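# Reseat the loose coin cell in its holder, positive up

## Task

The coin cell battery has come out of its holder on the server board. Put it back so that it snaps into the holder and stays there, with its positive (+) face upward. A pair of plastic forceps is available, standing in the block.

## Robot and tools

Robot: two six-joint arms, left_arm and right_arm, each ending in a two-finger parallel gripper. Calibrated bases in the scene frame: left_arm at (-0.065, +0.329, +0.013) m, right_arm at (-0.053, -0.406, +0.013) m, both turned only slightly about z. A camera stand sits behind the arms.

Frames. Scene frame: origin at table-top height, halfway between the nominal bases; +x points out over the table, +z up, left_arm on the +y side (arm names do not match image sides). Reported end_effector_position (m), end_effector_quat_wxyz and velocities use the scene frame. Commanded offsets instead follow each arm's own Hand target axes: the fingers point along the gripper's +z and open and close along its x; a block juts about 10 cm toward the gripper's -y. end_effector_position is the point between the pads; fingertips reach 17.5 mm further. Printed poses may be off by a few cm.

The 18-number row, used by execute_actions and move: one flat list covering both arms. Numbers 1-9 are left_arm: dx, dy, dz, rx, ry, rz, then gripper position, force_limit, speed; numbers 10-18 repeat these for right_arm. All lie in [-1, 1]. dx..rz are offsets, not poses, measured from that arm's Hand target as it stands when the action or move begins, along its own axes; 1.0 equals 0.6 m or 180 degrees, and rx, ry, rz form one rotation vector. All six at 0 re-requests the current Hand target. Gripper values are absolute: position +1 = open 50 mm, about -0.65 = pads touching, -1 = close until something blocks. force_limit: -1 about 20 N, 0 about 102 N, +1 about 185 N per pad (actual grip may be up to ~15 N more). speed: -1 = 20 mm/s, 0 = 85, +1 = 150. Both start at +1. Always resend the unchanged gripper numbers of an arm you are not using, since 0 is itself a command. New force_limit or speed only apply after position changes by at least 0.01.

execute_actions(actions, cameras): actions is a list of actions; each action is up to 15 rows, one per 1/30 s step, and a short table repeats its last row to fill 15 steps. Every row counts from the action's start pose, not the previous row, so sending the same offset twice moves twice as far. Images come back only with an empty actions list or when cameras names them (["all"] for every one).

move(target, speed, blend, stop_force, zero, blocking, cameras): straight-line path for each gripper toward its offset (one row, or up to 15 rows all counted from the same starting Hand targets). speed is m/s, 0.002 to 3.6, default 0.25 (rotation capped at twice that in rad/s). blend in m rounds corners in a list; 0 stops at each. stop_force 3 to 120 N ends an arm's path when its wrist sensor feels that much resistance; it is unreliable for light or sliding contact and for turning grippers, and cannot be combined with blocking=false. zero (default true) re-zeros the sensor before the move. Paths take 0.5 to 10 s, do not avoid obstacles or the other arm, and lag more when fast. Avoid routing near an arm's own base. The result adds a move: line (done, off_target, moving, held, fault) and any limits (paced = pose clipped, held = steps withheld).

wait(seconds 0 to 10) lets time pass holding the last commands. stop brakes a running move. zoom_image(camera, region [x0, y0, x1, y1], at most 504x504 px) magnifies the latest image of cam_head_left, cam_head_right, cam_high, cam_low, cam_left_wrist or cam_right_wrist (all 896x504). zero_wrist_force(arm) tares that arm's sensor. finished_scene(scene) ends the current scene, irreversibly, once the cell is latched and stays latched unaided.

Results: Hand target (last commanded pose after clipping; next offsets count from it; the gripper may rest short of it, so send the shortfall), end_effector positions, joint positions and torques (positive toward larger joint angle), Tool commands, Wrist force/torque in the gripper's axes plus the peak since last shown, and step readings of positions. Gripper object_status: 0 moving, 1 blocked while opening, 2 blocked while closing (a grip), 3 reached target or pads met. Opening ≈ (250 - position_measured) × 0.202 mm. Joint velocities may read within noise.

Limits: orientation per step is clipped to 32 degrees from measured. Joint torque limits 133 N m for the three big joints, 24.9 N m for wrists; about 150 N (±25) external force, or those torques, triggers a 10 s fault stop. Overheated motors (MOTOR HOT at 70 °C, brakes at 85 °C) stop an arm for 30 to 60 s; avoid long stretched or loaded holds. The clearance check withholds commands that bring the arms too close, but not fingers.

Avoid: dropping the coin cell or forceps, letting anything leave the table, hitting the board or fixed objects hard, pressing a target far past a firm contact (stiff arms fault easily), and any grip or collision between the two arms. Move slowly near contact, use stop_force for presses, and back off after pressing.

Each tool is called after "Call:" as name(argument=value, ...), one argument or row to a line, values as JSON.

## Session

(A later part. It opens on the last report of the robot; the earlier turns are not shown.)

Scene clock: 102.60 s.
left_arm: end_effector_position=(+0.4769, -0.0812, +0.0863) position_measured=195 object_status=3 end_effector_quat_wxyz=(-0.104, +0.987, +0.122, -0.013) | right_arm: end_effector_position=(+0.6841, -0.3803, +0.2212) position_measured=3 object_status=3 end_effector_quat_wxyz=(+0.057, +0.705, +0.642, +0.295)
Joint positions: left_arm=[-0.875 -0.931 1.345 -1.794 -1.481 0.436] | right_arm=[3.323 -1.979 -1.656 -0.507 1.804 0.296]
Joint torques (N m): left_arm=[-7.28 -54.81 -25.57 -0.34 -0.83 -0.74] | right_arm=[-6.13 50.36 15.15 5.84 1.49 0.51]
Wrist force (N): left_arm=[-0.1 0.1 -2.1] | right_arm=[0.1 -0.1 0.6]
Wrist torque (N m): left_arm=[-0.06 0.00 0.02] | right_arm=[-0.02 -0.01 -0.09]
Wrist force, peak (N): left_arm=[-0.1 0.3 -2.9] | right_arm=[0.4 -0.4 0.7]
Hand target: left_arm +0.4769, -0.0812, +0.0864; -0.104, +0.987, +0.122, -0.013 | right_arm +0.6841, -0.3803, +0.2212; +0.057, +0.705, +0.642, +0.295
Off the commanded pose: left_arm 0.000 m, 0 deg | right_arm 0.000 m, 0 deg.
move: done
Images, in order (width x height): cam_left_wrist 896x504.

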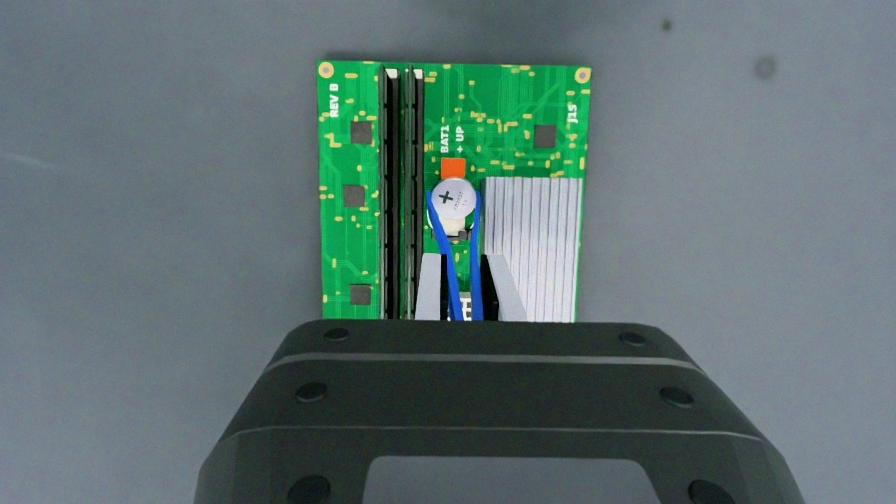

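Call:
move(
  target=[
    [0,-0.001,-0.004,0,0,0,-0.29,-1,-1,0,0,0,0,0,0,1,-1,-1],
    [0,0.0076,-0.0058,0,0,0,-0.29,-1,-1,0,0,0,0,0,0,1,-1,-1],
  ],
  speed=0.02,
  cameras=["cam_left_wrist"],
)

Call:
zoom_image(
  camera="cam_left_wrist",
  region=[390, 150, 510, 260],
)

Scene clock: 103.90 s.
left_arm: end_effector_position=(+0.4781, -0.0863, +0.0887) position_measured=195 object_status=3 end_effector_quat_wxyz=(-0.104, +0.987, +0.122, -0.013) | right_arm: end_effector_position=(+0.6841, -0.3803, +0.2212) position_measured=3 object_status=3 end_effector_quat_wxyz=(+0.057, +0.705, +0.642, +0.295)
Joint positions: left_arm=[-0.879 -0.924 1.326 -1.781 -1.482 0.433] | right_arm=[3.323 -1.979 -1.656 -0.507 1.804 0.296]
Joint torques (N m): left_arm=[-3.88 -63.64 -14.01 -3.52 -1.09 -0.71] | right_arm=[-6.62 49.35 15.32 5.78 1.47 0.68]
Wrist force (N): left_arm=[-0.1 -0.5 -0.2] | right_arm=[0.1 -0.5 0.0]
Wrist torque (N m): left_arm=[-0.09 0.01 0.03] | right_arm=[-0.08 -0.01 -0.09]
Wrist force, peak (N): left_arm=[-0.3 0.2 -2.3] | right_arm=[0.2 -0.5 0.6]
Hand target: left_arm +0.4782, -0.0862, +0.0889; -0.104, +0.987, +0.122, -0.013 | right_arm +0.6841, -0.3803, +0.2212; +0.057, +0.705, +0.642, +0.295
Off the commanded pose: left_arm 0.000 m, 0 deg | right_arm 0.000 m, 0 deg.
move: done
Images, in order (width x height): cam_left_wrist 896x504.

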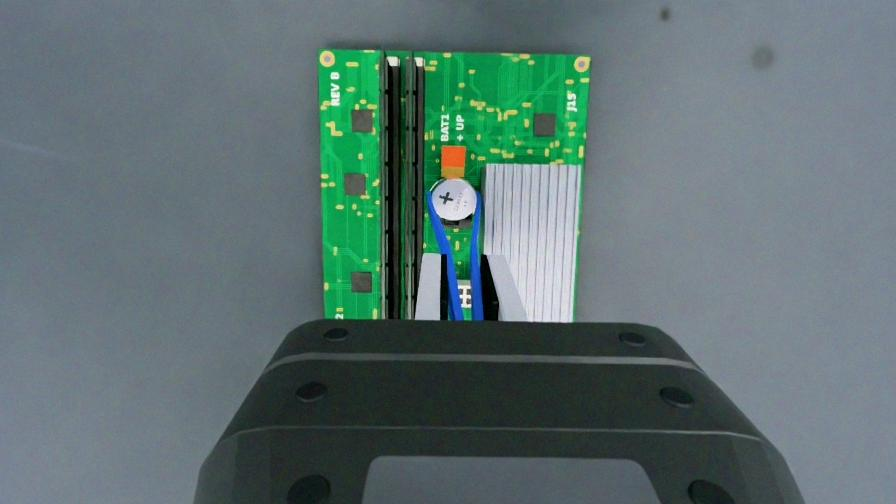

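Scaled by 4.200 from the camera's 896x504 image, which has a finer 1280x720 frame.

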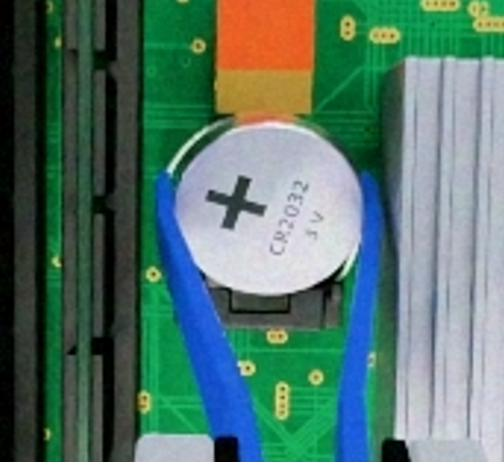

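Call:
move(
  target=[
    [0,-0.003,0.0005,0,0,0,-0.29,-1,-1,0,0,0,0,0,0,1,-1,-1],
    [0,-0.0025,0.0035,0,0,0,-0.29,-1,-1,0,0,0,0,0,0,1,-1,-1],
  ],
  speed=0.01,
  stop_force=3,
  cameras=["cam_left_wrist"],
)

Call:
zoom_image(
  camera="cam_left_wrist",
  region=[390, 150, 510, 260],
)

Scene clock: 105.37 s.
left_arm: end_effector_position=(+0.4777, -0.0844, +0.0871) position_measured=195 object_status=3 end_effector_quat_wxyz=(-0.104, +0.987, +0.122, -0.013) | right_arm: end_effector_position=(+0.6841, -0.3803, +0.2212) position_measured=3 object_status=3 end_effector_quat_wxyz=(+0.057, +0.705, +0.642, +0.295)
Joint positions: left_arm=[-0.877 -0.926 1.334 -1.788 -1.482 0.434] | right_arm=[3.323 -1.979 -1.656 -0.507 1.804 0.296]
Joint torques (N m): left_arm=[12.97 -37.8 -25.59 -1.1 1.69 1.72] | right_arm=[-6.32 50.37 15.78 5.87 1.44 0.55]
Wrist force (N): left_arm=[0.1 -0.3 -0.2] | right_arm=[0.3 -0.3 0.5]
Wrist torque (N m): left_arm=[-0.07 -0.01 -0.05] | right_arm=[-0.04 -0.04 -0.09]
Wrist force, peak (N): left_arm=[-0.1 -0.6 -0.4] | right_arm=[0.5 -0.4 0.5]
Hand target: left_arm +0.4777, -0.0844, +0.0871; -0.104, +0.987, +0.122, -0.013 | right_arm +0.6841, -0.3803, +0.2212; +0.057, +0.705, +0.642, +0.295
Off the commanded pose: left_arm 0.000 m, 0 deg | right_arm 0.000 m, 0 deg.
move: done
Images, in order (width x height): cam_left_wrist 896x504.

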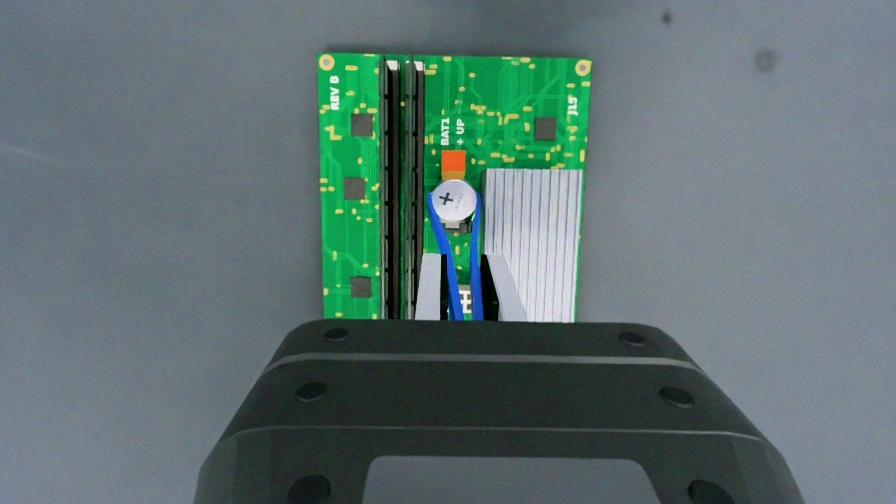

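Scaled by 4.200 from the camera's 896x504 image, which has a finer 1280x720 frame.

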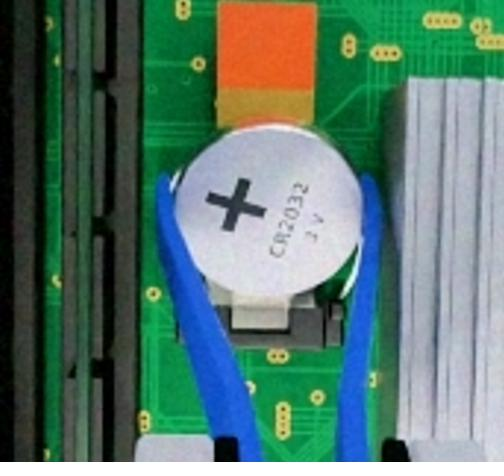

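Clear of clip. Go down gently another 2.5 mm, then slide +c.

Call:
move(
  target=[0,0.0012,0.005,0,0,0,-0.29,-1,-1,0,0,0,0,0,0,1,-1,-1],
  speed=0.008,
  stop_force=3,
  cameras=["cam_left_wrist"],
)

Call:
zoom_image(
  camera="cam_left_wrist",
  region=[390, 150, 510, 260],
)

Scene clock: 106.67 s.
left_arm: end_effector_position=(+0.4777, -0.0844, +0.0840) position_measured=195 object_status=3 end_effector_quat_wxyz=(-0.104, +0.987, +0.122, -0.013) | right_arm: end_effector_position=(+0.6841, -0.3803, +0.2212) position_measured=3 object_status=3 end_effector_quat_wxyz=(+0.057, +0.705, +0.642, +0.295)
Joint positions: left_arm=[-0.877 -0.923 1.337 -1.794 -1.482 0.434] | right_arm=[3.323 -1.979 -1.656 -0.507 1.804 0.296]
Joint torques (N m): left_arm=[-0.61 -49.48 -21.89 -0.98 0.83 -1.98] | right_arm=[-5.97 50.24 15.86 5.85 1.39 0.62]
Wrist force (N): left_arm=[0.0 0.5 -2.1] | right_arm=[0.3 -0.5 0.3]
Wrist torque (N m): left_arm=[-0.03 -0.03 -0.05] | right_arm=[-0.07 -0.06 -0.09]
Wrist force, peak (N): left_arm=[-0.3 0.2 -2.4] | right_arm=[0.3 -0.7 0.3]
Hand target: left_arm +0.4777, -0.0844, +0.0840; -0.104, +0.987, +0.122, -0.013 | right_arm +0.6841, -0.3803, +0.2212; +0.057, +0.705, +0.642, +0.295
Off the commanded pose: left_arm 0.000 m, 0 deg | right_arm 0.000 m, 0 deg.
move: done
Images, in order (width x height): cam_left_wrist 896x504.

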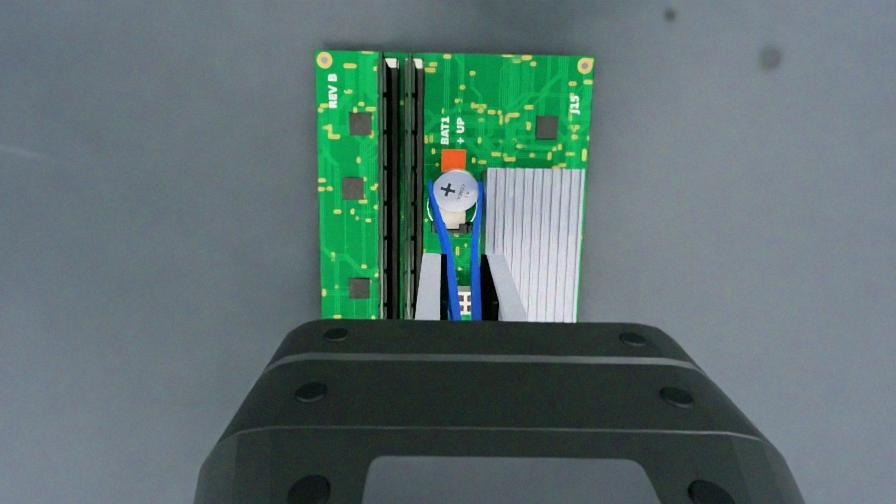

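Scaled by 4.200 from the camera's 896x504 image, which has a finer 1280x720 frame.

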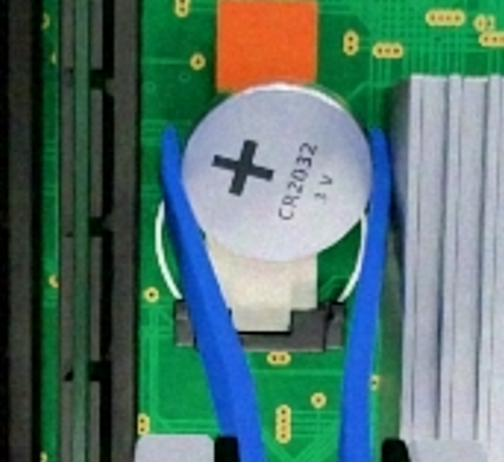

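Call:
move(
  target=[0,-0.0008,-0.004,0,0,0,-0.35,-1,-1,0,0,0,0,0,0,1,-1,-1],
  speed=0.02,
  cameras=["cam_left_wrist"],
)

Call:
zoom_image(
  camera="cam_left_wrist",
  region=[390, 150, 510, 260],
)

Scene clock: 108.07 s.
left_arm: end_effector_position=(+0.4777, -0.0845, +0.0865) position_measured=205 object_status=3 end_effector_quat_wxyz=(-0.104, +0.987, +0.122, -0.013) | right_arm: end_effector_position=(+0.6841, -0.3803, +0.2212) position_measured=3 object_status=3 end_effector_quat_wxyz=(+0.057, +0.705, +0.642, +0.295)
Joint positions: left_arm=[-0.877 -0.925 1.334 -1.789 -1.482 0.434] | right_arm=[3.323 -1.979 -1.656 -0.507 1.804 0.296]
Joint torques (N m): left_arm=[-10.28 -61.33 -24.43 -1.61 -0.41 -1.94] | right_arm=[-6.58 50.44 15.07 5.67 1.37 0.81]
Wrist force (N): left_arm=[0.0 -0.4 -0.1] | right_arm=[0.2 -0.4 0.1]
Wrist torque (N m): left_arm=[-0.10 0.00 -0.05] | right_arm=[-0.06 -0.03 -0.08]
Wrist force, peak (N): left_arm=[-0.2 0.4 -2.4] | right_arm=[0.5 -0.2 0.6]
Hand target: left_arm +0.4777, -0.0845, +0.0865; -0.104, +0.987, +0.122, -0.013 | right_arm +0.6841, -0.3803, +0.2212; +0.057, +0.705, +0.642, +0.295
Off the commanded pose: left_arm 0.000 m, 0 deg | right_arm 0.000 m, 0 deg.
move: done
Images, in order (width x height): cam_left_wrist 896x504.

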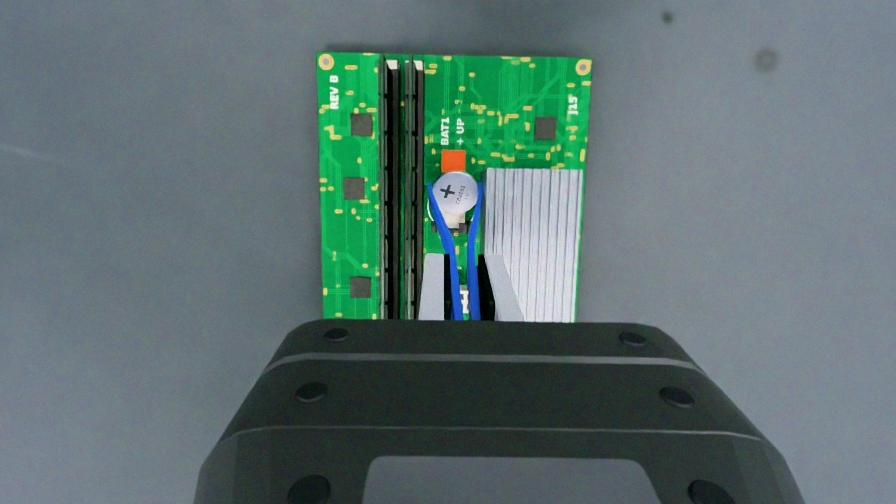

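Scaled by 4.200 from the camera's 896x504 image, which has a finer 1280x720 frame.

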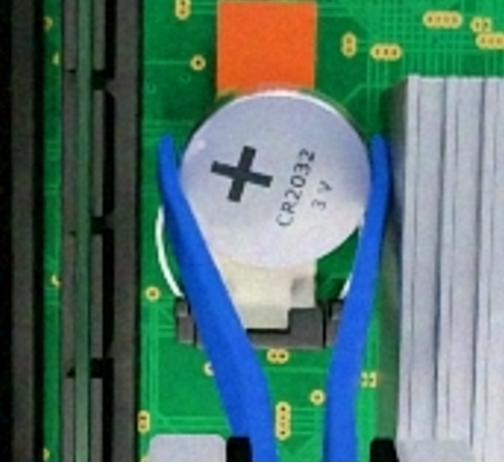

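Call:
move(
  target=[0,-0.0073,-0.0047,-0.028,0,0,-0.35,-1,-1,0,0,0,0,0,0,1,-1,-1],
  speed=0.02,
  cameras=["cam_left_wrist"],
)

Call:
zoom_image(
  camera="cam_left_wrist",
  region=[390, 150, 510, 260],
)

Scene clock: 110.97 s.
left_arm: end_effector_position=(+0.4768, -0.0809, +0.0902) position_measured=205 object_status=3 end_effector_quat_wxyz=(-0.060, +0.991, +0.122, -0.008) | right_arm: end_effector_position=(+0.6841, -0.3803, +0.2212) position_measured=3 object_status=3 end_effector_quat_wxyz=(+0.057, +0.705, +0.642, +0.295)
Joint positions: left_arm=[-0.861 -0.974 1.419 -1.905 -1.518 0.456] | right_arm=[3.323 -1.979 -1.656 -0.507 1.804 0.296]
Joint torques (N m): left_arm=[6.14 -45.86 -28.88 -0.86 0.89 1.42] | right_arm=[-6.98 50.21 15.44 5.72 1.29 0.72]
Wrist force (N): left_arm=[0.1 -0.3 -0.3] | right_arm=[0.3 0.0 0.0]
Wrist torque (N m): left_arm=[-0.06 -0.02 -0.05] | right_arm=[0.01 -0.04 -0.09]
Wrist force, peak (N): left_arm=[0.1 -0.4 0.0] | right_arm=[0.1 -0.6 0.6]
Hand target: left_arm +0.4768, -0.0809, +0.0901; -0.061, +0.991, +0.122, -0.008 | right_arm +0.6841, -0.3803, +0.2212; +0.057, +0.705, +0.642, +0.295
Off the commanded pose: left_arm 0.000 m, 0 deg | right_arm 0.000 m, 0 deg.
move: done
Images, in order (width x height): cam_left_wrist 896x504.

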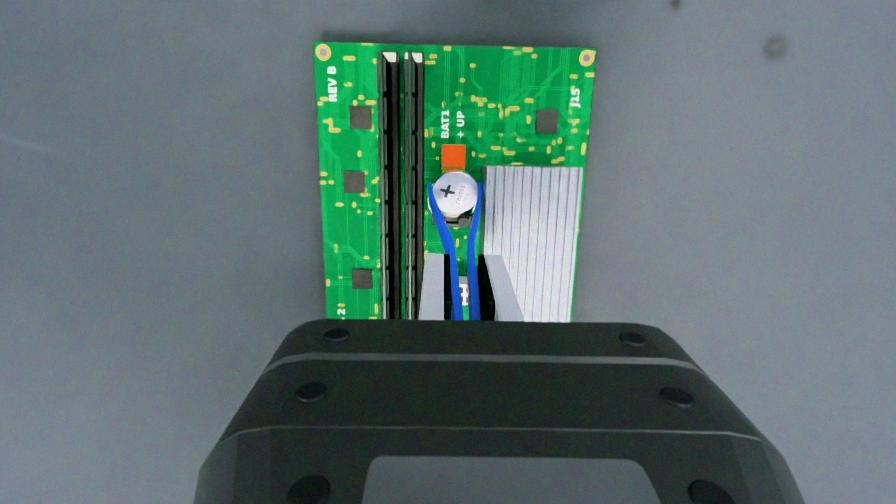

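Scaled by 4.200 from the camera's 896x504 image, which has a finer 1280x720 frame.

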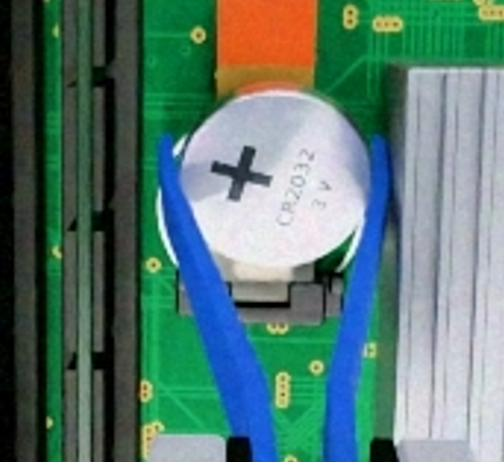

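Call:
move(
  target=[-0.002,0.0003,0.0025,0,0,0,-0.35,-1,-1,0,0,0,0,0,0,1,-1,-1],
  speed=0.01,
  stop_force=3,
  cameras=[],
)

Call:
move(
  target=[0,0.0045,-0.0006,0,0,0,-0.35,-1,-1,0,0,0,0,0,0,1,-1,-1],
  speed=0.01,
  stop_force=3,
  cameras=["cam_left_wrist"],
)

Call:
zoom_image(
  camera="cam_left_wrist",
  region=[390, 150, 510, 260],
)

Scene clock: 112.43 s.
left_arm: end_effector_position=(+0.4756, -0.0812, +0.0886) position_measured=205 object_status=3 end_effector_quat_wxyz=(-0.061, +0.991, +0.122, -0.008) | right_arm: end_effector_position=(+0.6841, -0.3803, +0.2212) position_measured=3 object_status=3 end_effector_quat_wxyz=(+0.057, +0.705, +0.642, +0.295)
Joint positions: left_arm=[-0.863 -0.974 1.423 -1.909 -1.518 0.455] | right_arm=[3.323 -1.979 -1.656 -0.507 1.804 0.296]
Joint torques (N m): left_arm=[-7.36 -42.57 -25.61 -2.04 -1.46 -0.81] | right_arm=[-6.86 49.74 15.59 5.81 1.38 0.73]
Wrist force (N): left_arm=[0.1 -0.3 -0.2] | right_arm=[0.4 -0.5 0.3]
Wrist torque (N m): left_arm=[-0.06 0.00 0.03] | right_arm=[-0.07 -0.06 -0.09]
Wrist force, peak (N): left_arm=[0.1 -0.2 -0.4] | right_arm=[0.4 -0.5 0.5]
Hand target: left_arm +0.4757, -0.0812, +0.0886; -0.061, +0.991, +0.122, -0.008 | right_arm +0.6841, -0.3803, +0.2212; +0.057, +0.705, +0.642, +0.295
Off the commanded pose: left_arm 0.000 m, 0 deg | right_arm 0.000 m, 0 deg.
move: done
No camera images: "cameras" was empty.

Scene clock: 113.80 s.
left_arm: end_effector_position=(+0.4763, -0.0838, +0.0886) position_measured=205 object_status=3 end_effector_quat_wxyz=(-0.061, +0.991, +0.122, -0.008) | right_arm: end_effector_position=(+0.6841, -0.3803, +0.2212) position_measured=3 object_status=3 end_effector_quat_wxyz=(+0.057, +0.705, +0.642, +0.295)
Joint positions: left_arm=[-0.865 -0.969 1.415 -1.906 -1.518 0.453] | right_arm=[3.323 -1.979 -1.656 -0.507 1.804 0.296]
Joint torques (N m): left_arm=[-2.13 -62.35 -14.06 -3.96 -0.96 0.46] | right_arm=[-6.18 49.63 15.52 5.83 1.28 0.88]
Wrist force (N): left_arm=[-0.1 -0.3 0.0] | right_arm=[0.2 -0.3 0.4]
Wrist torque (N m): left_arm=[-0.07 0.02 0.03] | right_arm=[-0.04 -0.03 -0.08]
Wrist force, peak (N): left_arm=[0.1 -0.4 -0.2] | right_arm=[0.5 -0.4 0.5]
Hand target: left_arm +0.4763, -0.0838, +0.0887; -0.061, +0.991, +0.122, -0.008 | right_arm +0.6841, -0.3803, +0.2212; +0.057, +0.705, +0.642, +0.295
Off the commanded pose: left_arm 0.000 m, 0 deg | right_arm 0.000 m, 0 deg.
move: done
Images, in order (width x height): cam_left_wrist 896x504.

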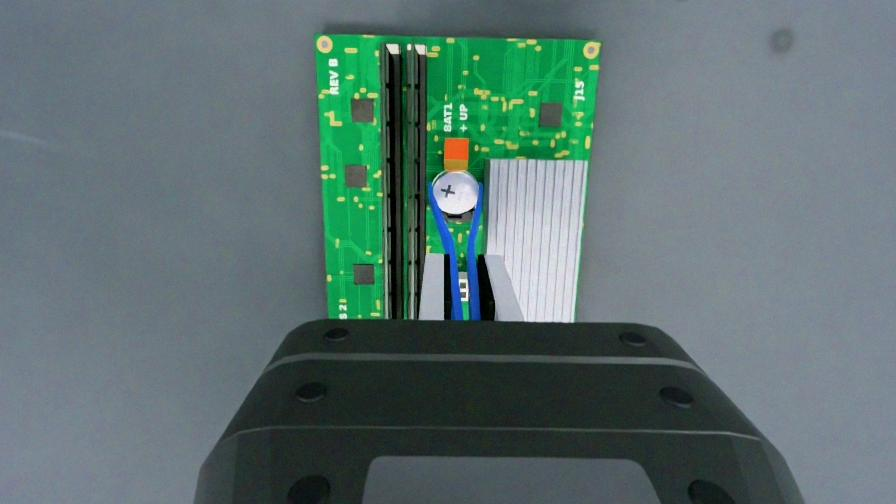

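Scaled by 4.200 from the camera's 896x504 image, which has a finer 1280x720 frame.

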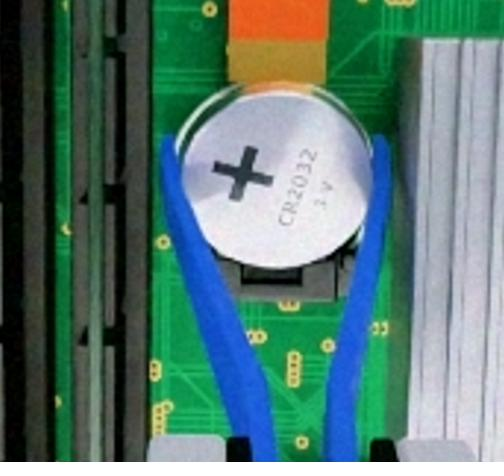

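Call:
move(
  target=[
    [0,-0.005,0.0006,0,0,0,-0.35,-1,-1,0,0,0,0,0,0,1,-1,-1],
    [0,-0.0045,0.0046,0,0,0,-0.35,-1,-1,0,0,0,0,0,0,1,-1,-1],
  ],
  speed=0.008,
  stop_force=3,
  cameras=["cam_left_wrist"],
)

Call:
zoom_image(
  camera="cam_left_wrist",
  region=[390, 150, 510, 260],
)

Scene clock: 115.40 s.
left_arm: end_effector_position=(+0.4756, -0.0809, +0.0862) position_measured=205 object_status=3 end_effector_quat_wxyz=(-0.061, +0.991, +0.122, -0.008) | right_arm: end_effector_position=(+0.6841, -0.3803, +0.2212) position_measured=3 object_status=3 end_effector_quat_wxyz=(+0.057, +0.705, +0.642, +0.295)
Joint positions: left_arm=[-0.863 -0.972 1.426 -1.915 -1.518 0.455] | right_arm=[3.323 -1.979 -1.656 -0.507 1.804 0.296]
Joint torques (N m): left_arm=[1.29 -36.76 -24.28 -1.06 1.46 -1.16] | right_arm=[-6.7 50.17 15.32 5.77 1.28 0.84]
Wrist force (N): left_arm=[0.0 0.0 -1.1] | right_arm=[0.3 -0.4 0.2]
Wrist torque (N m): left_arm=[-0.03 -0.02 -0.05] | right_arm=[-0.05 -0.04 -0.08]
Wrist force, peak (N): left_arm=[-0.1 0.0 -1.4] | right_arm=[0.8 -0.6 0.3]
Hand target: left_arm +0.4756, -0.0809, +0.0863; -0.061, +0.991, +0.122, -0.008 | right_arm +0.6841, -0.3803, +0.2212; +0.057, +0.705, +0.642, +0.295
Off the commanded pose: left_arm 0.000 m, 0 deg | right_arm 0.000 m, 0 deg.
move: done
Images, in order (width x height): cam_left_wrist 896x504.

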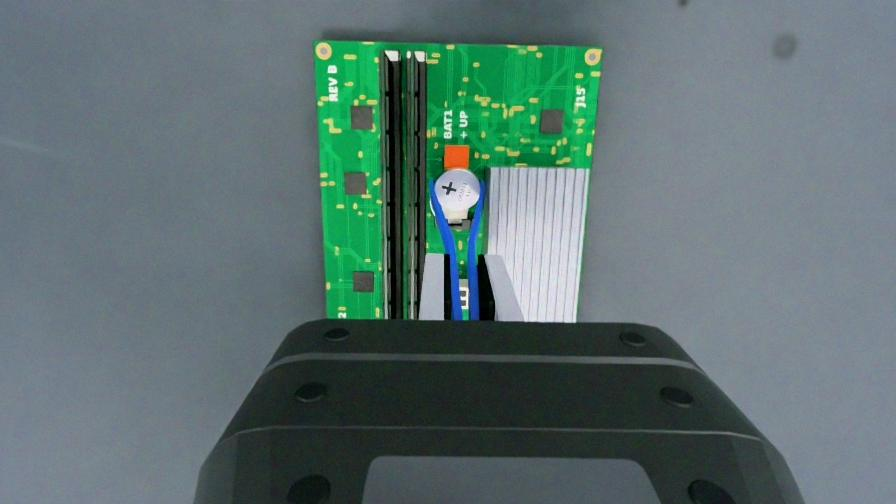

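Scaled by 4.200 from the camera's 896x504 image, which has a finer 1280x720 frame.

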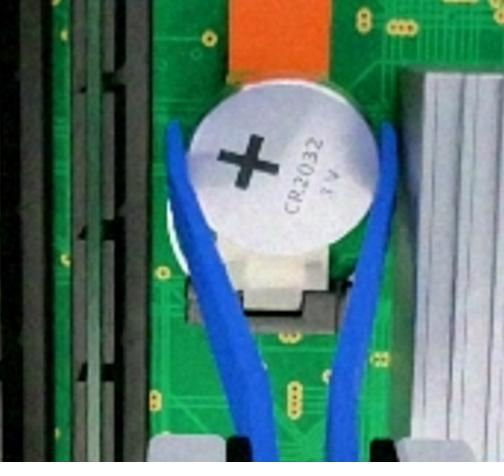

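Call:
move(
  target=[0,0.0065,-0.0006,0,0,0,-0.35,-1,-1,0,0,0,0,0,0,1,-1,-1],
  speed=0.01,
  stop_force=3.5,
  cameras=["cam_left_wrist"],
)

Call:
zoom_image(
  camera="cam_left_wrist",
  region=[390, 150, 510, 260],
)

Scene clock: 117.47 s.
left_arm: end_effector_position=(+0.4765, -0.0847, +0.0861) position_measured=205 object_status=3 end_effector_quat_wxyz=(-0.061, +0.991, +0.122, -0.008) | right_arm: end_effector_position=(+0.6841, -0.3803, +0.2212) position_measured=3 object_status=3 end_effector_quat_wxyz=(+0.057, +0.705, +0.642, +0.295)
Joint positions: left_arm=[-0.865 -0.965 1.415 -1.91 -1.518 0.452] | right_arm=[3.323 -1.979 -1.656 -0.507 1.804 0.296]
Joint torques (N m): left_arm=[8.72 -63.27 -15.09 -4.22 -1.29 2.48] | right_arm=[-6.32 49.49 15.33 5.65 1.29 0.95]
Wrist force (N): left_arm=[0.1 -0.3 -0.4] | right_arm=[0.4 -0.4 0.0]
Wrist torque (N m): left_arm=[-0.04 -0.01 0.03] | right_arm=[-0.06 -0.05 -0.09]
Wrist force, peak (N): left_arm=[-0.1 0.0 -1.4] | right_arm=[0.7 -0.4 0.6]
Hand target: left_arm +0.4765, -0.0847, +0.0861; -0.061, +0.991, +0.122, -0.008 | right_arm +0.6841, -0.3803, +0.2212; +0.057, +0.705, +0.642, +0.295
Off the commanded pose: left_arm 0.000 m, 0 deg | right_arm 0.000 m, 0 deg.
move: done
Images, in order (width x height): cam_left_wrist 896x504.

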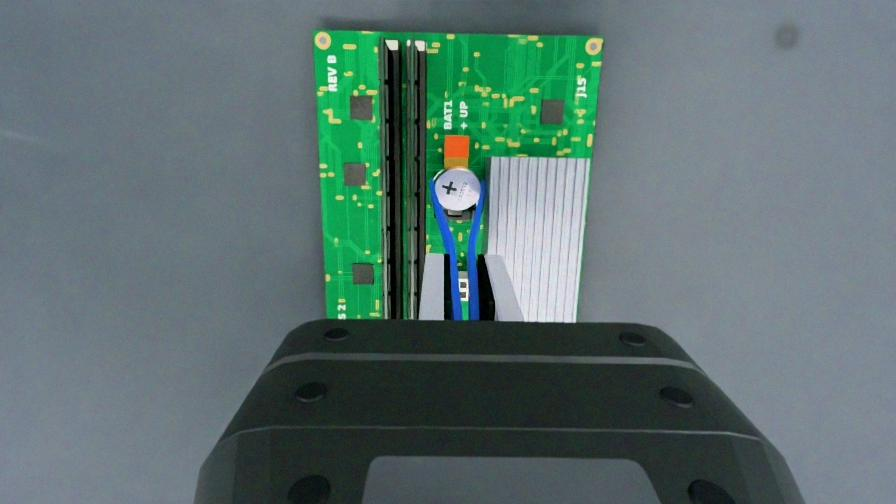

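Scaled by 4.200 from the camera's 896x504 image, which has a finer 1280x720 frame.

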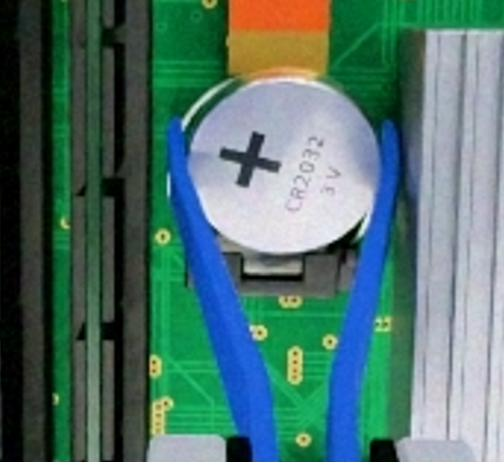

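Call:
move(
  target=[0,0.0028,0,0,0,0,-0.35,-1,-1,0,0,0,0,0,0,1,-1,-1],
  speed=0.006,
  stop_force=3.5,
  cameras=["cam_left_wrist"],
)

Call:
zoom_image(
  camera="cam_left_wrist",
  region=[420, 160, 500, 240],
)

Scene clock: 118.73 s.
left_arm: end_effector_position=(+0.4769, -0.0863, +0.0859) position_measured=205 object_status=3 end_effector_quat_wxyz=(-0.061, +0.991, +0.122, -0.008) | right_arm: end_effector_position=(+0.6841, -0.3803, +0.2212) position_measured=3 object_status=3 end_effector_quat_wxyz=(+0.057, +0.705, +0.642, +0.295)
Joint positions: left_arm=[-0.866 -0.962 1.41 -1.908 -1.518 0.451] | right_arm=[3.323 -1.979 -1.656 -0.507 1.804 0.296]
Joint torques (N m): left_arm=[-10.99 -46.46 -18.06 -1.99 -1.26 -1.24] | right_arm=[-6.14 50.01 15.61 5.7 1.26 1.14]
Wrist force (N): left_arm=[0.1 -0.4 -0.1] | right_arm=[0.5 -0.4 0.5]
Wrist torque (N m): left_arm=[-0.03 -0.02 0.03] | right_arm=[-0.06 -0.07 -0.09]
Wrist force, peak (N): left_arm=[0.1 -0.5 -0.6] | right_arm=[0.5 -0.4 0.5]
Hand target: left_arm +0.4769, -0.0863, +0.0859; -0.061, +0.991, +0.122, -0.008 | right_arm +0.6841, -0.3803, +0.2212; +0.057, +0.705, +0.642, +0.295
Off the commanded pose: left_arm 0.000 m, 0 deg | right_arm 0.000 m, 0 deg.
move: done
Images, in order (width x height): cam_left_wrist 896x504.

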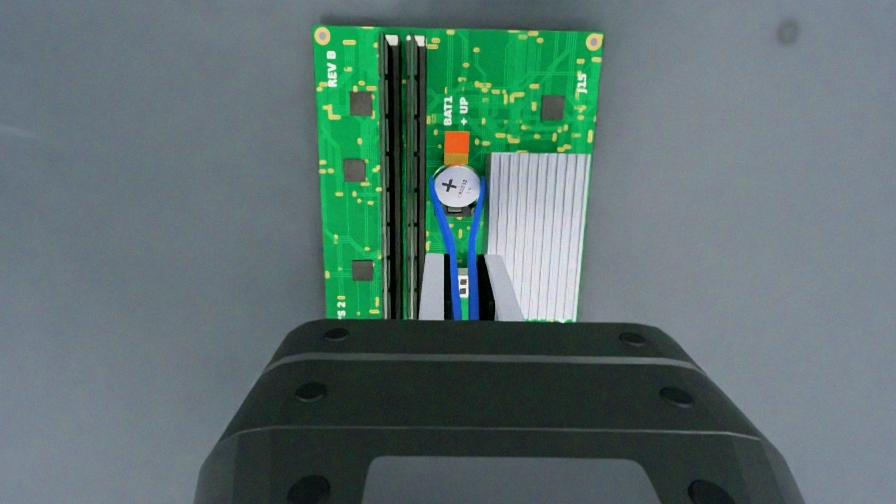

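Scaled by 6.300 from the camera's 896x504 image, which has a finer 1280x720 frame.

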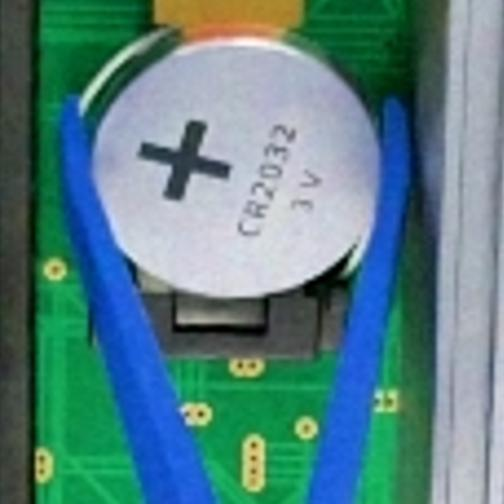

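Call:
move(
  target=[
    [0,-0.004,-0.0015,0,0,0,-0.35,-1,-1,0,0,0,0,0,0,1,-1,-1],
    [0,0.0088,0.0015,0.0333,0,0,-0.35,-1,-1,0,0,0,0,0,0,1,-1,-1],
  ],
  speed=0.015,
  cameras=["cam_left_wrist"],
)

Call:
zoom_image(
  camera="cam_left_wrist",
  region=[420, 160, 500, 240],
)

Scene clock: 123.50 s.
left_arm: end_effector_position=(+0.4782, -0.0913, +0.0843) position_measured=205 object_status=3 end_effector_quat_wxyz=(-0.112, +0.986, +0.122, -0.014) | right_arm: end_effector_position=(+0.6841, -0.3803, +0.2212) position_measured=3 object_status=3 end_effector_quat_wxyz=(+0.057, +0.705, +0.642, +0.295)
Joint positions: left_arm=[-0.885 -0.904 1.302 -1.762 -1.476 0.425] | right_arm=[3.323 -1.979 -1.656 -0.507 1.804 0.296]
Joint torques (N m): left_arm=[-6.7 -55.54 -14.41 -4.21 0 -1.01] | right_arm=[-6.01 49.91 15.06 5.62 1.28 1.19]
Wrist force (N): left_arm=[0.1 -0.5 -0.1] | right_arm=[-0.2 -0.3 0.5]
Wrist torque (N m): left_arm=[-0.09 -0.01 0.03] | right_arm=[-0.04 0.04 -0.09]
Wrist force, peak (N): left_arm=[0.1 -0.6 -0.3] | right_arm=[0.4 -0.6 0.5]
Hand target: left_arm +0.4782, -0.0913, +0.0844; -0.112, +0.986, +0.122, -0.014 | right_arm +0.6841, -0.3803, +0.2212; +0.057, +0.705, +0.642, +0.295
Off the commanded pose: left_arm 0.000 m, 0 deg | right_arm 0.000 m, 0 deg.
move: done
Images, in order (width x height): cam_left_wrist 896x504.

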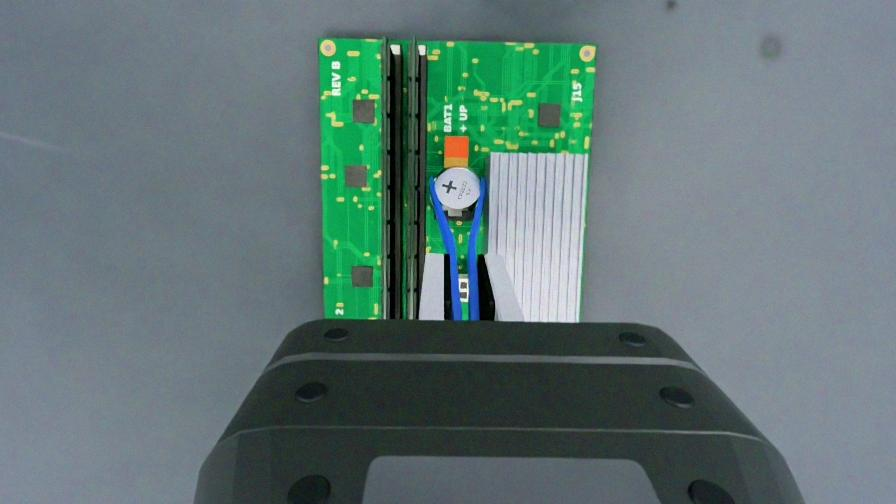

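Scaled by 6.300 from the camera's 896x504 image, which has a finer 1280x720 frame.

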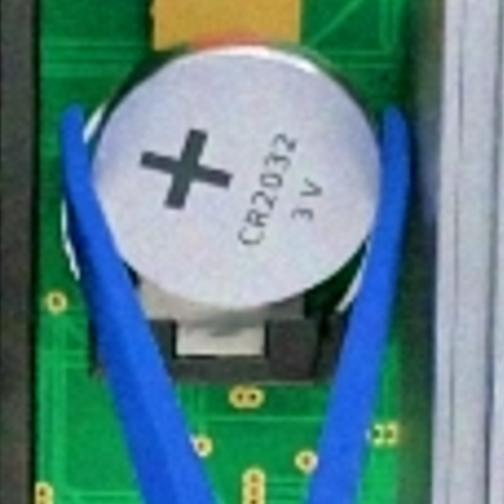

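Call:
move(
  target=[0,0.0012,0.005,0,0,0,-0.35,-1,-1,0,0,0,0,0,0,1,-1,-1],
  speed=0.006,
  stop_force=3,
  cameras=["cam_left_wrist"],
)

Call:
zoom_image(
  camera="cam_left_wrist",
  region=[420, 160, 500, 240],
)

Scene clock: 124.80 s.
left_arm: end_effector_position=(+0.4782, -0.0913, +0.0813) position_measured=205 object_status=3 end_effector_quat_wxyz=(-0.112, +0.986, +0.122, -0.014) | right_arm: end_effector_position=(+0.6841, -0.3803, +0.2212) position_measured=3 object_status=3 end_effector_quat_wxyz=(+0.057, +0.705, +0.642, +0.295)
Joint positions: left_arm=[-0.885 -0.902 1.306 -1.769 -1.477 0.425] | right_arm=[3.323 -1.979 -1.656 -0.507 1.804 0.296]
Joint torques (N m): left_arm=[10.2 -48.75 -23.65 -1.25 -1.24 2.42] | right_arm=[-5.71 50.13 15.47 5.67 1.28 0.98]
Wrist force (N): left_arm=[0.0 -0.2 -0.9] | right_arm=[0.1 -0.3 0.2]
Wrist torque (N m): left_arm=[-0.03 -0.01 0.03] | right_arm=[-0.03 -0.01 -0.08]
Wrist force, peak (N): left_arm=[0.0 -0.6 -1.0] | right_arm=[0.4 -0.8 0.3]
Hand target: left_arm +0.4782, -0.0913, +0.0813; -0.112, +0.986, +0.122, -0.014 | right_arm +0.6841, -0.3803, +0.2212; +0.057, +0.705, +0.642, +0.295
Off the commanded pose: left_arm 0.000 m, 0 deg | right_arm 0.000 m, 0 deg.
move: done
Images, in order (width x height): cam_left_wrist 896x504.

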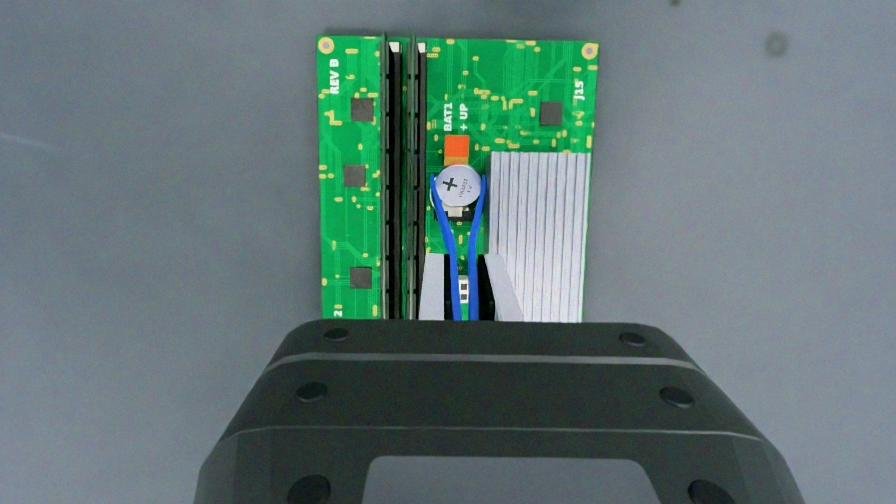

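Scaled by 6.300 from the camera's 896x504 image, which has a finer 1280x720 frame.

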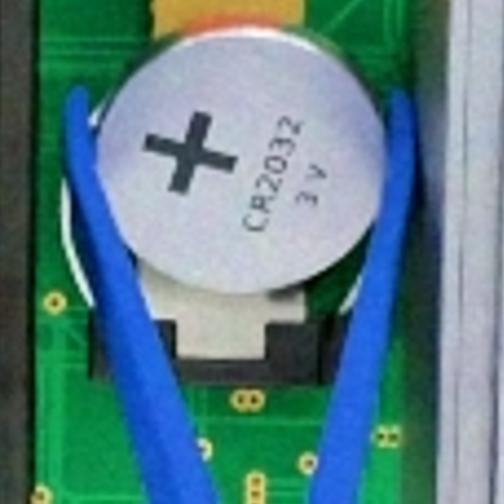

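Call:
move(
  target=[0,0.0058,-0.0013,0,0,0,-0.35,-1,-1,0,0,0,0,0,0,1,-1,-1],
  speed=0.01,
  stop_force=3.5,
  cameras=["cam_left_wrist"],
)

Call:
zoom_image(
  camera="cam_left_wrist",
  region=[420, 160, 500, 240],
)

Scene clock: 126.30 s.
left_arm: end_effector_position=(+0.4790, -0.0948, +0.0812) position_measured=205 object_status=3 end_effector_quat_wxyz=(-0.112, +0.986, +0.122, -0.014) | right_arm: end_effector_position=(+0.6841, -0.3803, +0.2212) position_measured=3 object_status=3 end_effector_quat_wxyz=(+0.057, +0.705, +0.642, +0.295)
Joint positions: left_arm=[-0.888 -0.895 1.295 -1.763 -1.477 0.423] | right_arm=[3.323 -1.979 -1.656 -0.507 1.804 0.296]
Joint torques (N m): left_arm=[-4.4 -66.29 -14.77 -3.93 -1.01 0.28] | right_arm=[-6.54 49.9 15.74 5.74 1.23 1.25]
Wrist force (N): left_arm=[0.0 -0.6 -0.8] | right_arm=[0.6 0.0 0.1]
Wrist torque (N m): left_arm=[-0.07 -0.01 0.03] | right_arm=[0.01 -0.08 -0.09]
Wrist force, peak (N): left_arm=[0.0 -0.6 -1.1] | right_arm=[0.2 -0.4 0.7]
Hand target: left_arm +0.4791, -0.0948, +0.0813; -0.112, +0.986, +0.122, -0.014 | right_arm +0.6841, -0.3803, +0.2212; +0.057, +0.705, +0.642, +0.295
Off the commanded pose: left_arm 0.000 m, 0 deg | right_arm 0.000 m, 0 deg.
move: done
Images, in order (width x height): cam_left_wrist 896x504.

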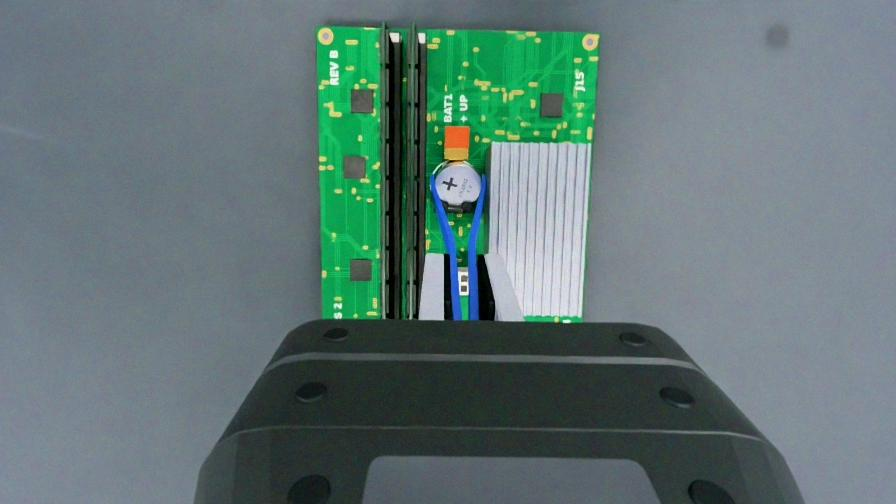

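Scaled by 6.300 from the camera's 896x504 image, which has a finer 1280x720 frame.

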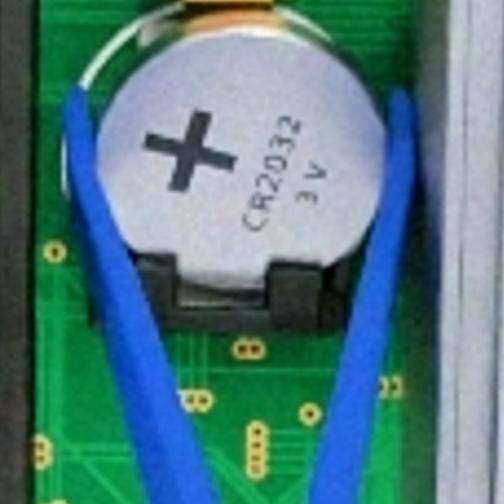

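Call:
move(
  target=[0,0,0,0,0,0,-0.13,-1,-1,0,0,0,0,0,0,1,-1,-1],
  cameras=["cam_left_wrist"],
)

Call:
zoom_image(
  camera="cam_left_wrist",
  region=[420, 160, 500, 240],
)

Scene clock: 127.10 s.
left_arm: end_effector_position=(+0.4790, -0.0948, +0.0813) position_measured=172 object_status=3 end_effector_quat_wxyz=(-0.112, +0.986, +0.122, -0.014) | right_arm: end_effector_position=(+0.6841, -0.3803, +0.2212) position_measured=3 object_status=3 end_effector_quat_wxyz=(+0.057, +0.705, +0.642, +0.295)
Joint positions: left_arm=[-0.888 -0.895 1.295 -1.763 -1.477 0.423] | right_arm=[3.323 -1.979 -1.656 -0.507 1.804 0.296]
Joint torques (N m): left_arm=[5.12 -67.12 -15.8 -4.06 -0.22 2.57] | right_arm=[-6.27 50.2 14.96 5.75 1.22 1.18]
Wrist force (N): left_arm=[0.2 -0.4 -0.3] | right_arm=[0.3 -0.1 0.5]
Wrist torque (N m): left_arm=[-0.07 -0.04 0.03] | right_arm=[-0.01 -0.05 -0.09]
Wrist force, peak (N): left_arm=[0.2 -1.0 -0.5] | right_arm=[0.3 -0.4 0.6]
Hand target: left_arm +0.4791, -0.0948, +0.0813; -0.112, +0.986, +0.122, -0.014 | right_arm +0.6841, -0.3803, +0.2212; +0.057, +0.705, +0.642, +0.295
Off the commanded pose: left_arm 0.000 m, 0 deg | right_arm 0.000 m, 0 deg.
move: done
Images, in order (width x height): cam_left_wrist 896x504.

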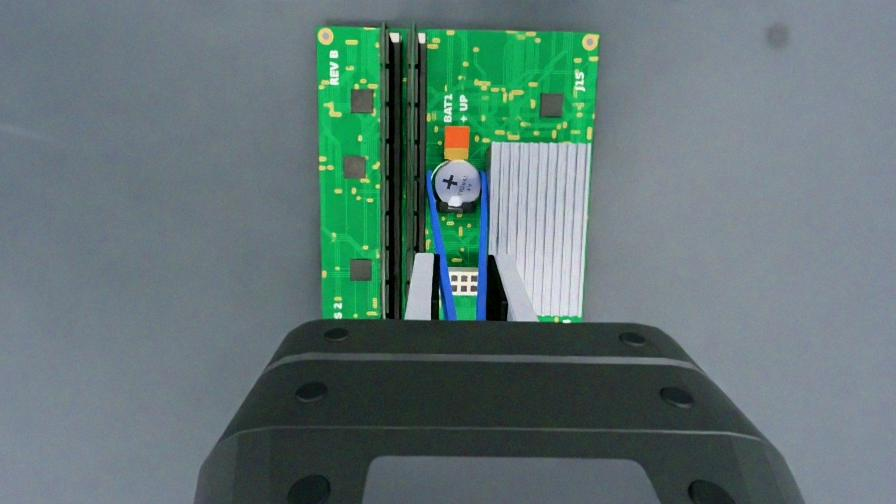

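Scaled by 6.300 from the camera's 896x504 image, which has a finer 1280x720 frame.

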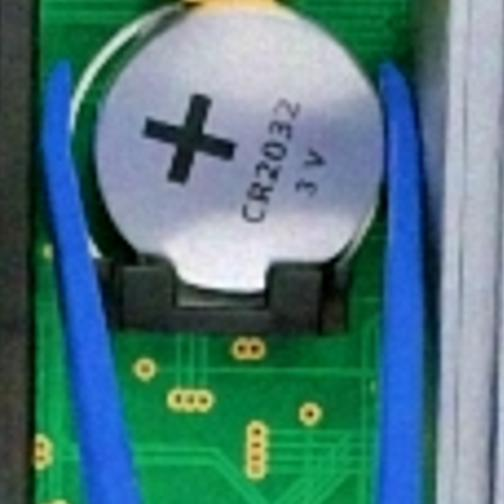

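Call:
move(
  target=[
    [0.0015,0,0,0,0,0,-0.13,-1,-1,0,0,0,0,0,0,1,-1,-1],
    [0.0015,-0.0093,-0.0406,0,0,0,-0.13,-1,-1,0,0,0,0,0,0,1,-1,-1],
  ],
  speed=0.03,
  cameras=["cam_left_wrist"],
)

Call:
zoom_image(
  camera="cam_left_wrist",
  region=[390, 130, 510, 250],
)

Scene clock: 128.97 s.
left_arm: end_effector_position=(+0.4800, -0.0946, +0.1066) position_measured=172 object_status=3 end_effector_quat_wxyz=(-0.112, +0.986, +0.122, -0.014) | right_arm: end_effector_position=(+0.6841, -0.3803, +0.2212) position_measured=3 object_status=3 end_effector_quat_wxyz=(+0.057, +0.705, +0.642, +0.295)
Joint positions: left_arm=[-0.886 -0.916 1.262 -1.71 -1.477 0.424] | right_arm=[3.323 -1.979 -1.656 -0.507 1.804 0.296]
Joint torques (N m): left_arm=[7.08 -41.03 -15.71 -5.36 1.55 0.8] | right_arm=[-6.69 49.75 15.1 5.79 1.23 1.33]
Wrist force (N): left_arm=[0.0 -0.8 -0.3] | right_arm=[0.2 0.0 0.4]
Wrist torque (N m): left_arm=[-0.13 0.02 -0.05] | right_arm=[0.00 -0.03 -0.09]
Wrist force, peak (N): left_arm=[0.1 -0.9 -0.8] | right_arm=[0.4 -0.3 0.6]
Hand target: left_arm +0.4800, -0.0946, +0.1063; -0.112, +0.986, +0.122, -0.014 | right_arm +0.6841, -0.3803, +0.2212; +0.057, +0.705, +0.642, +0.295
Off the commanded pose: left_arm 0.000 m, 0 deg | right_arm 0.000 m, 0 deg.
move: done
Images, in order (width x height): cam_left_wrist 896x504.

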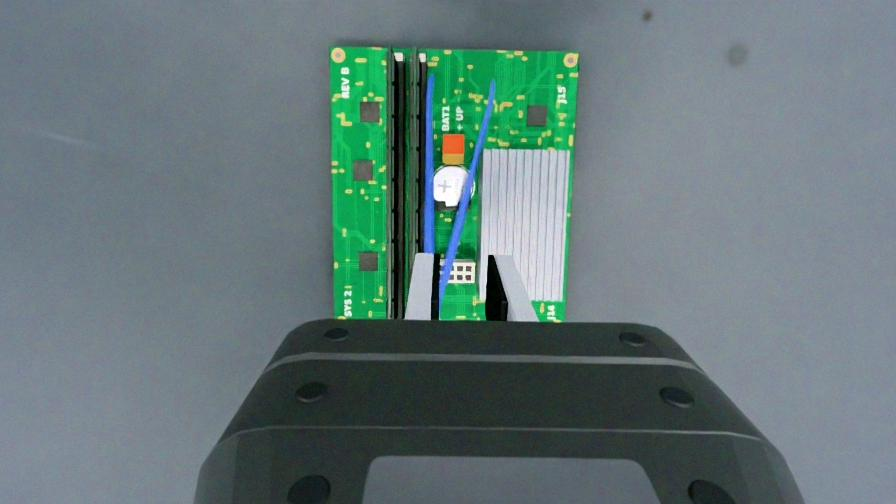

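Scaled by 4.200 from the camera's 896x504 image, which has a finer 1280x720 frame.

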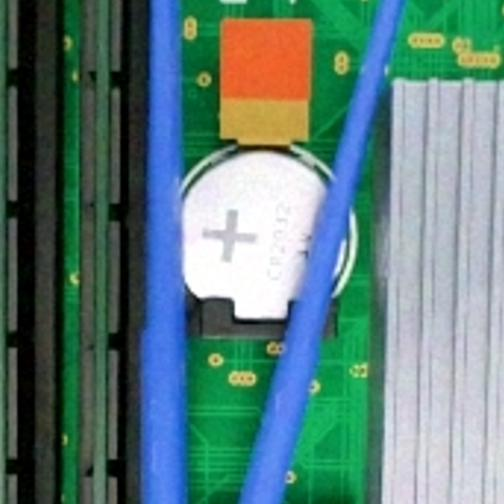

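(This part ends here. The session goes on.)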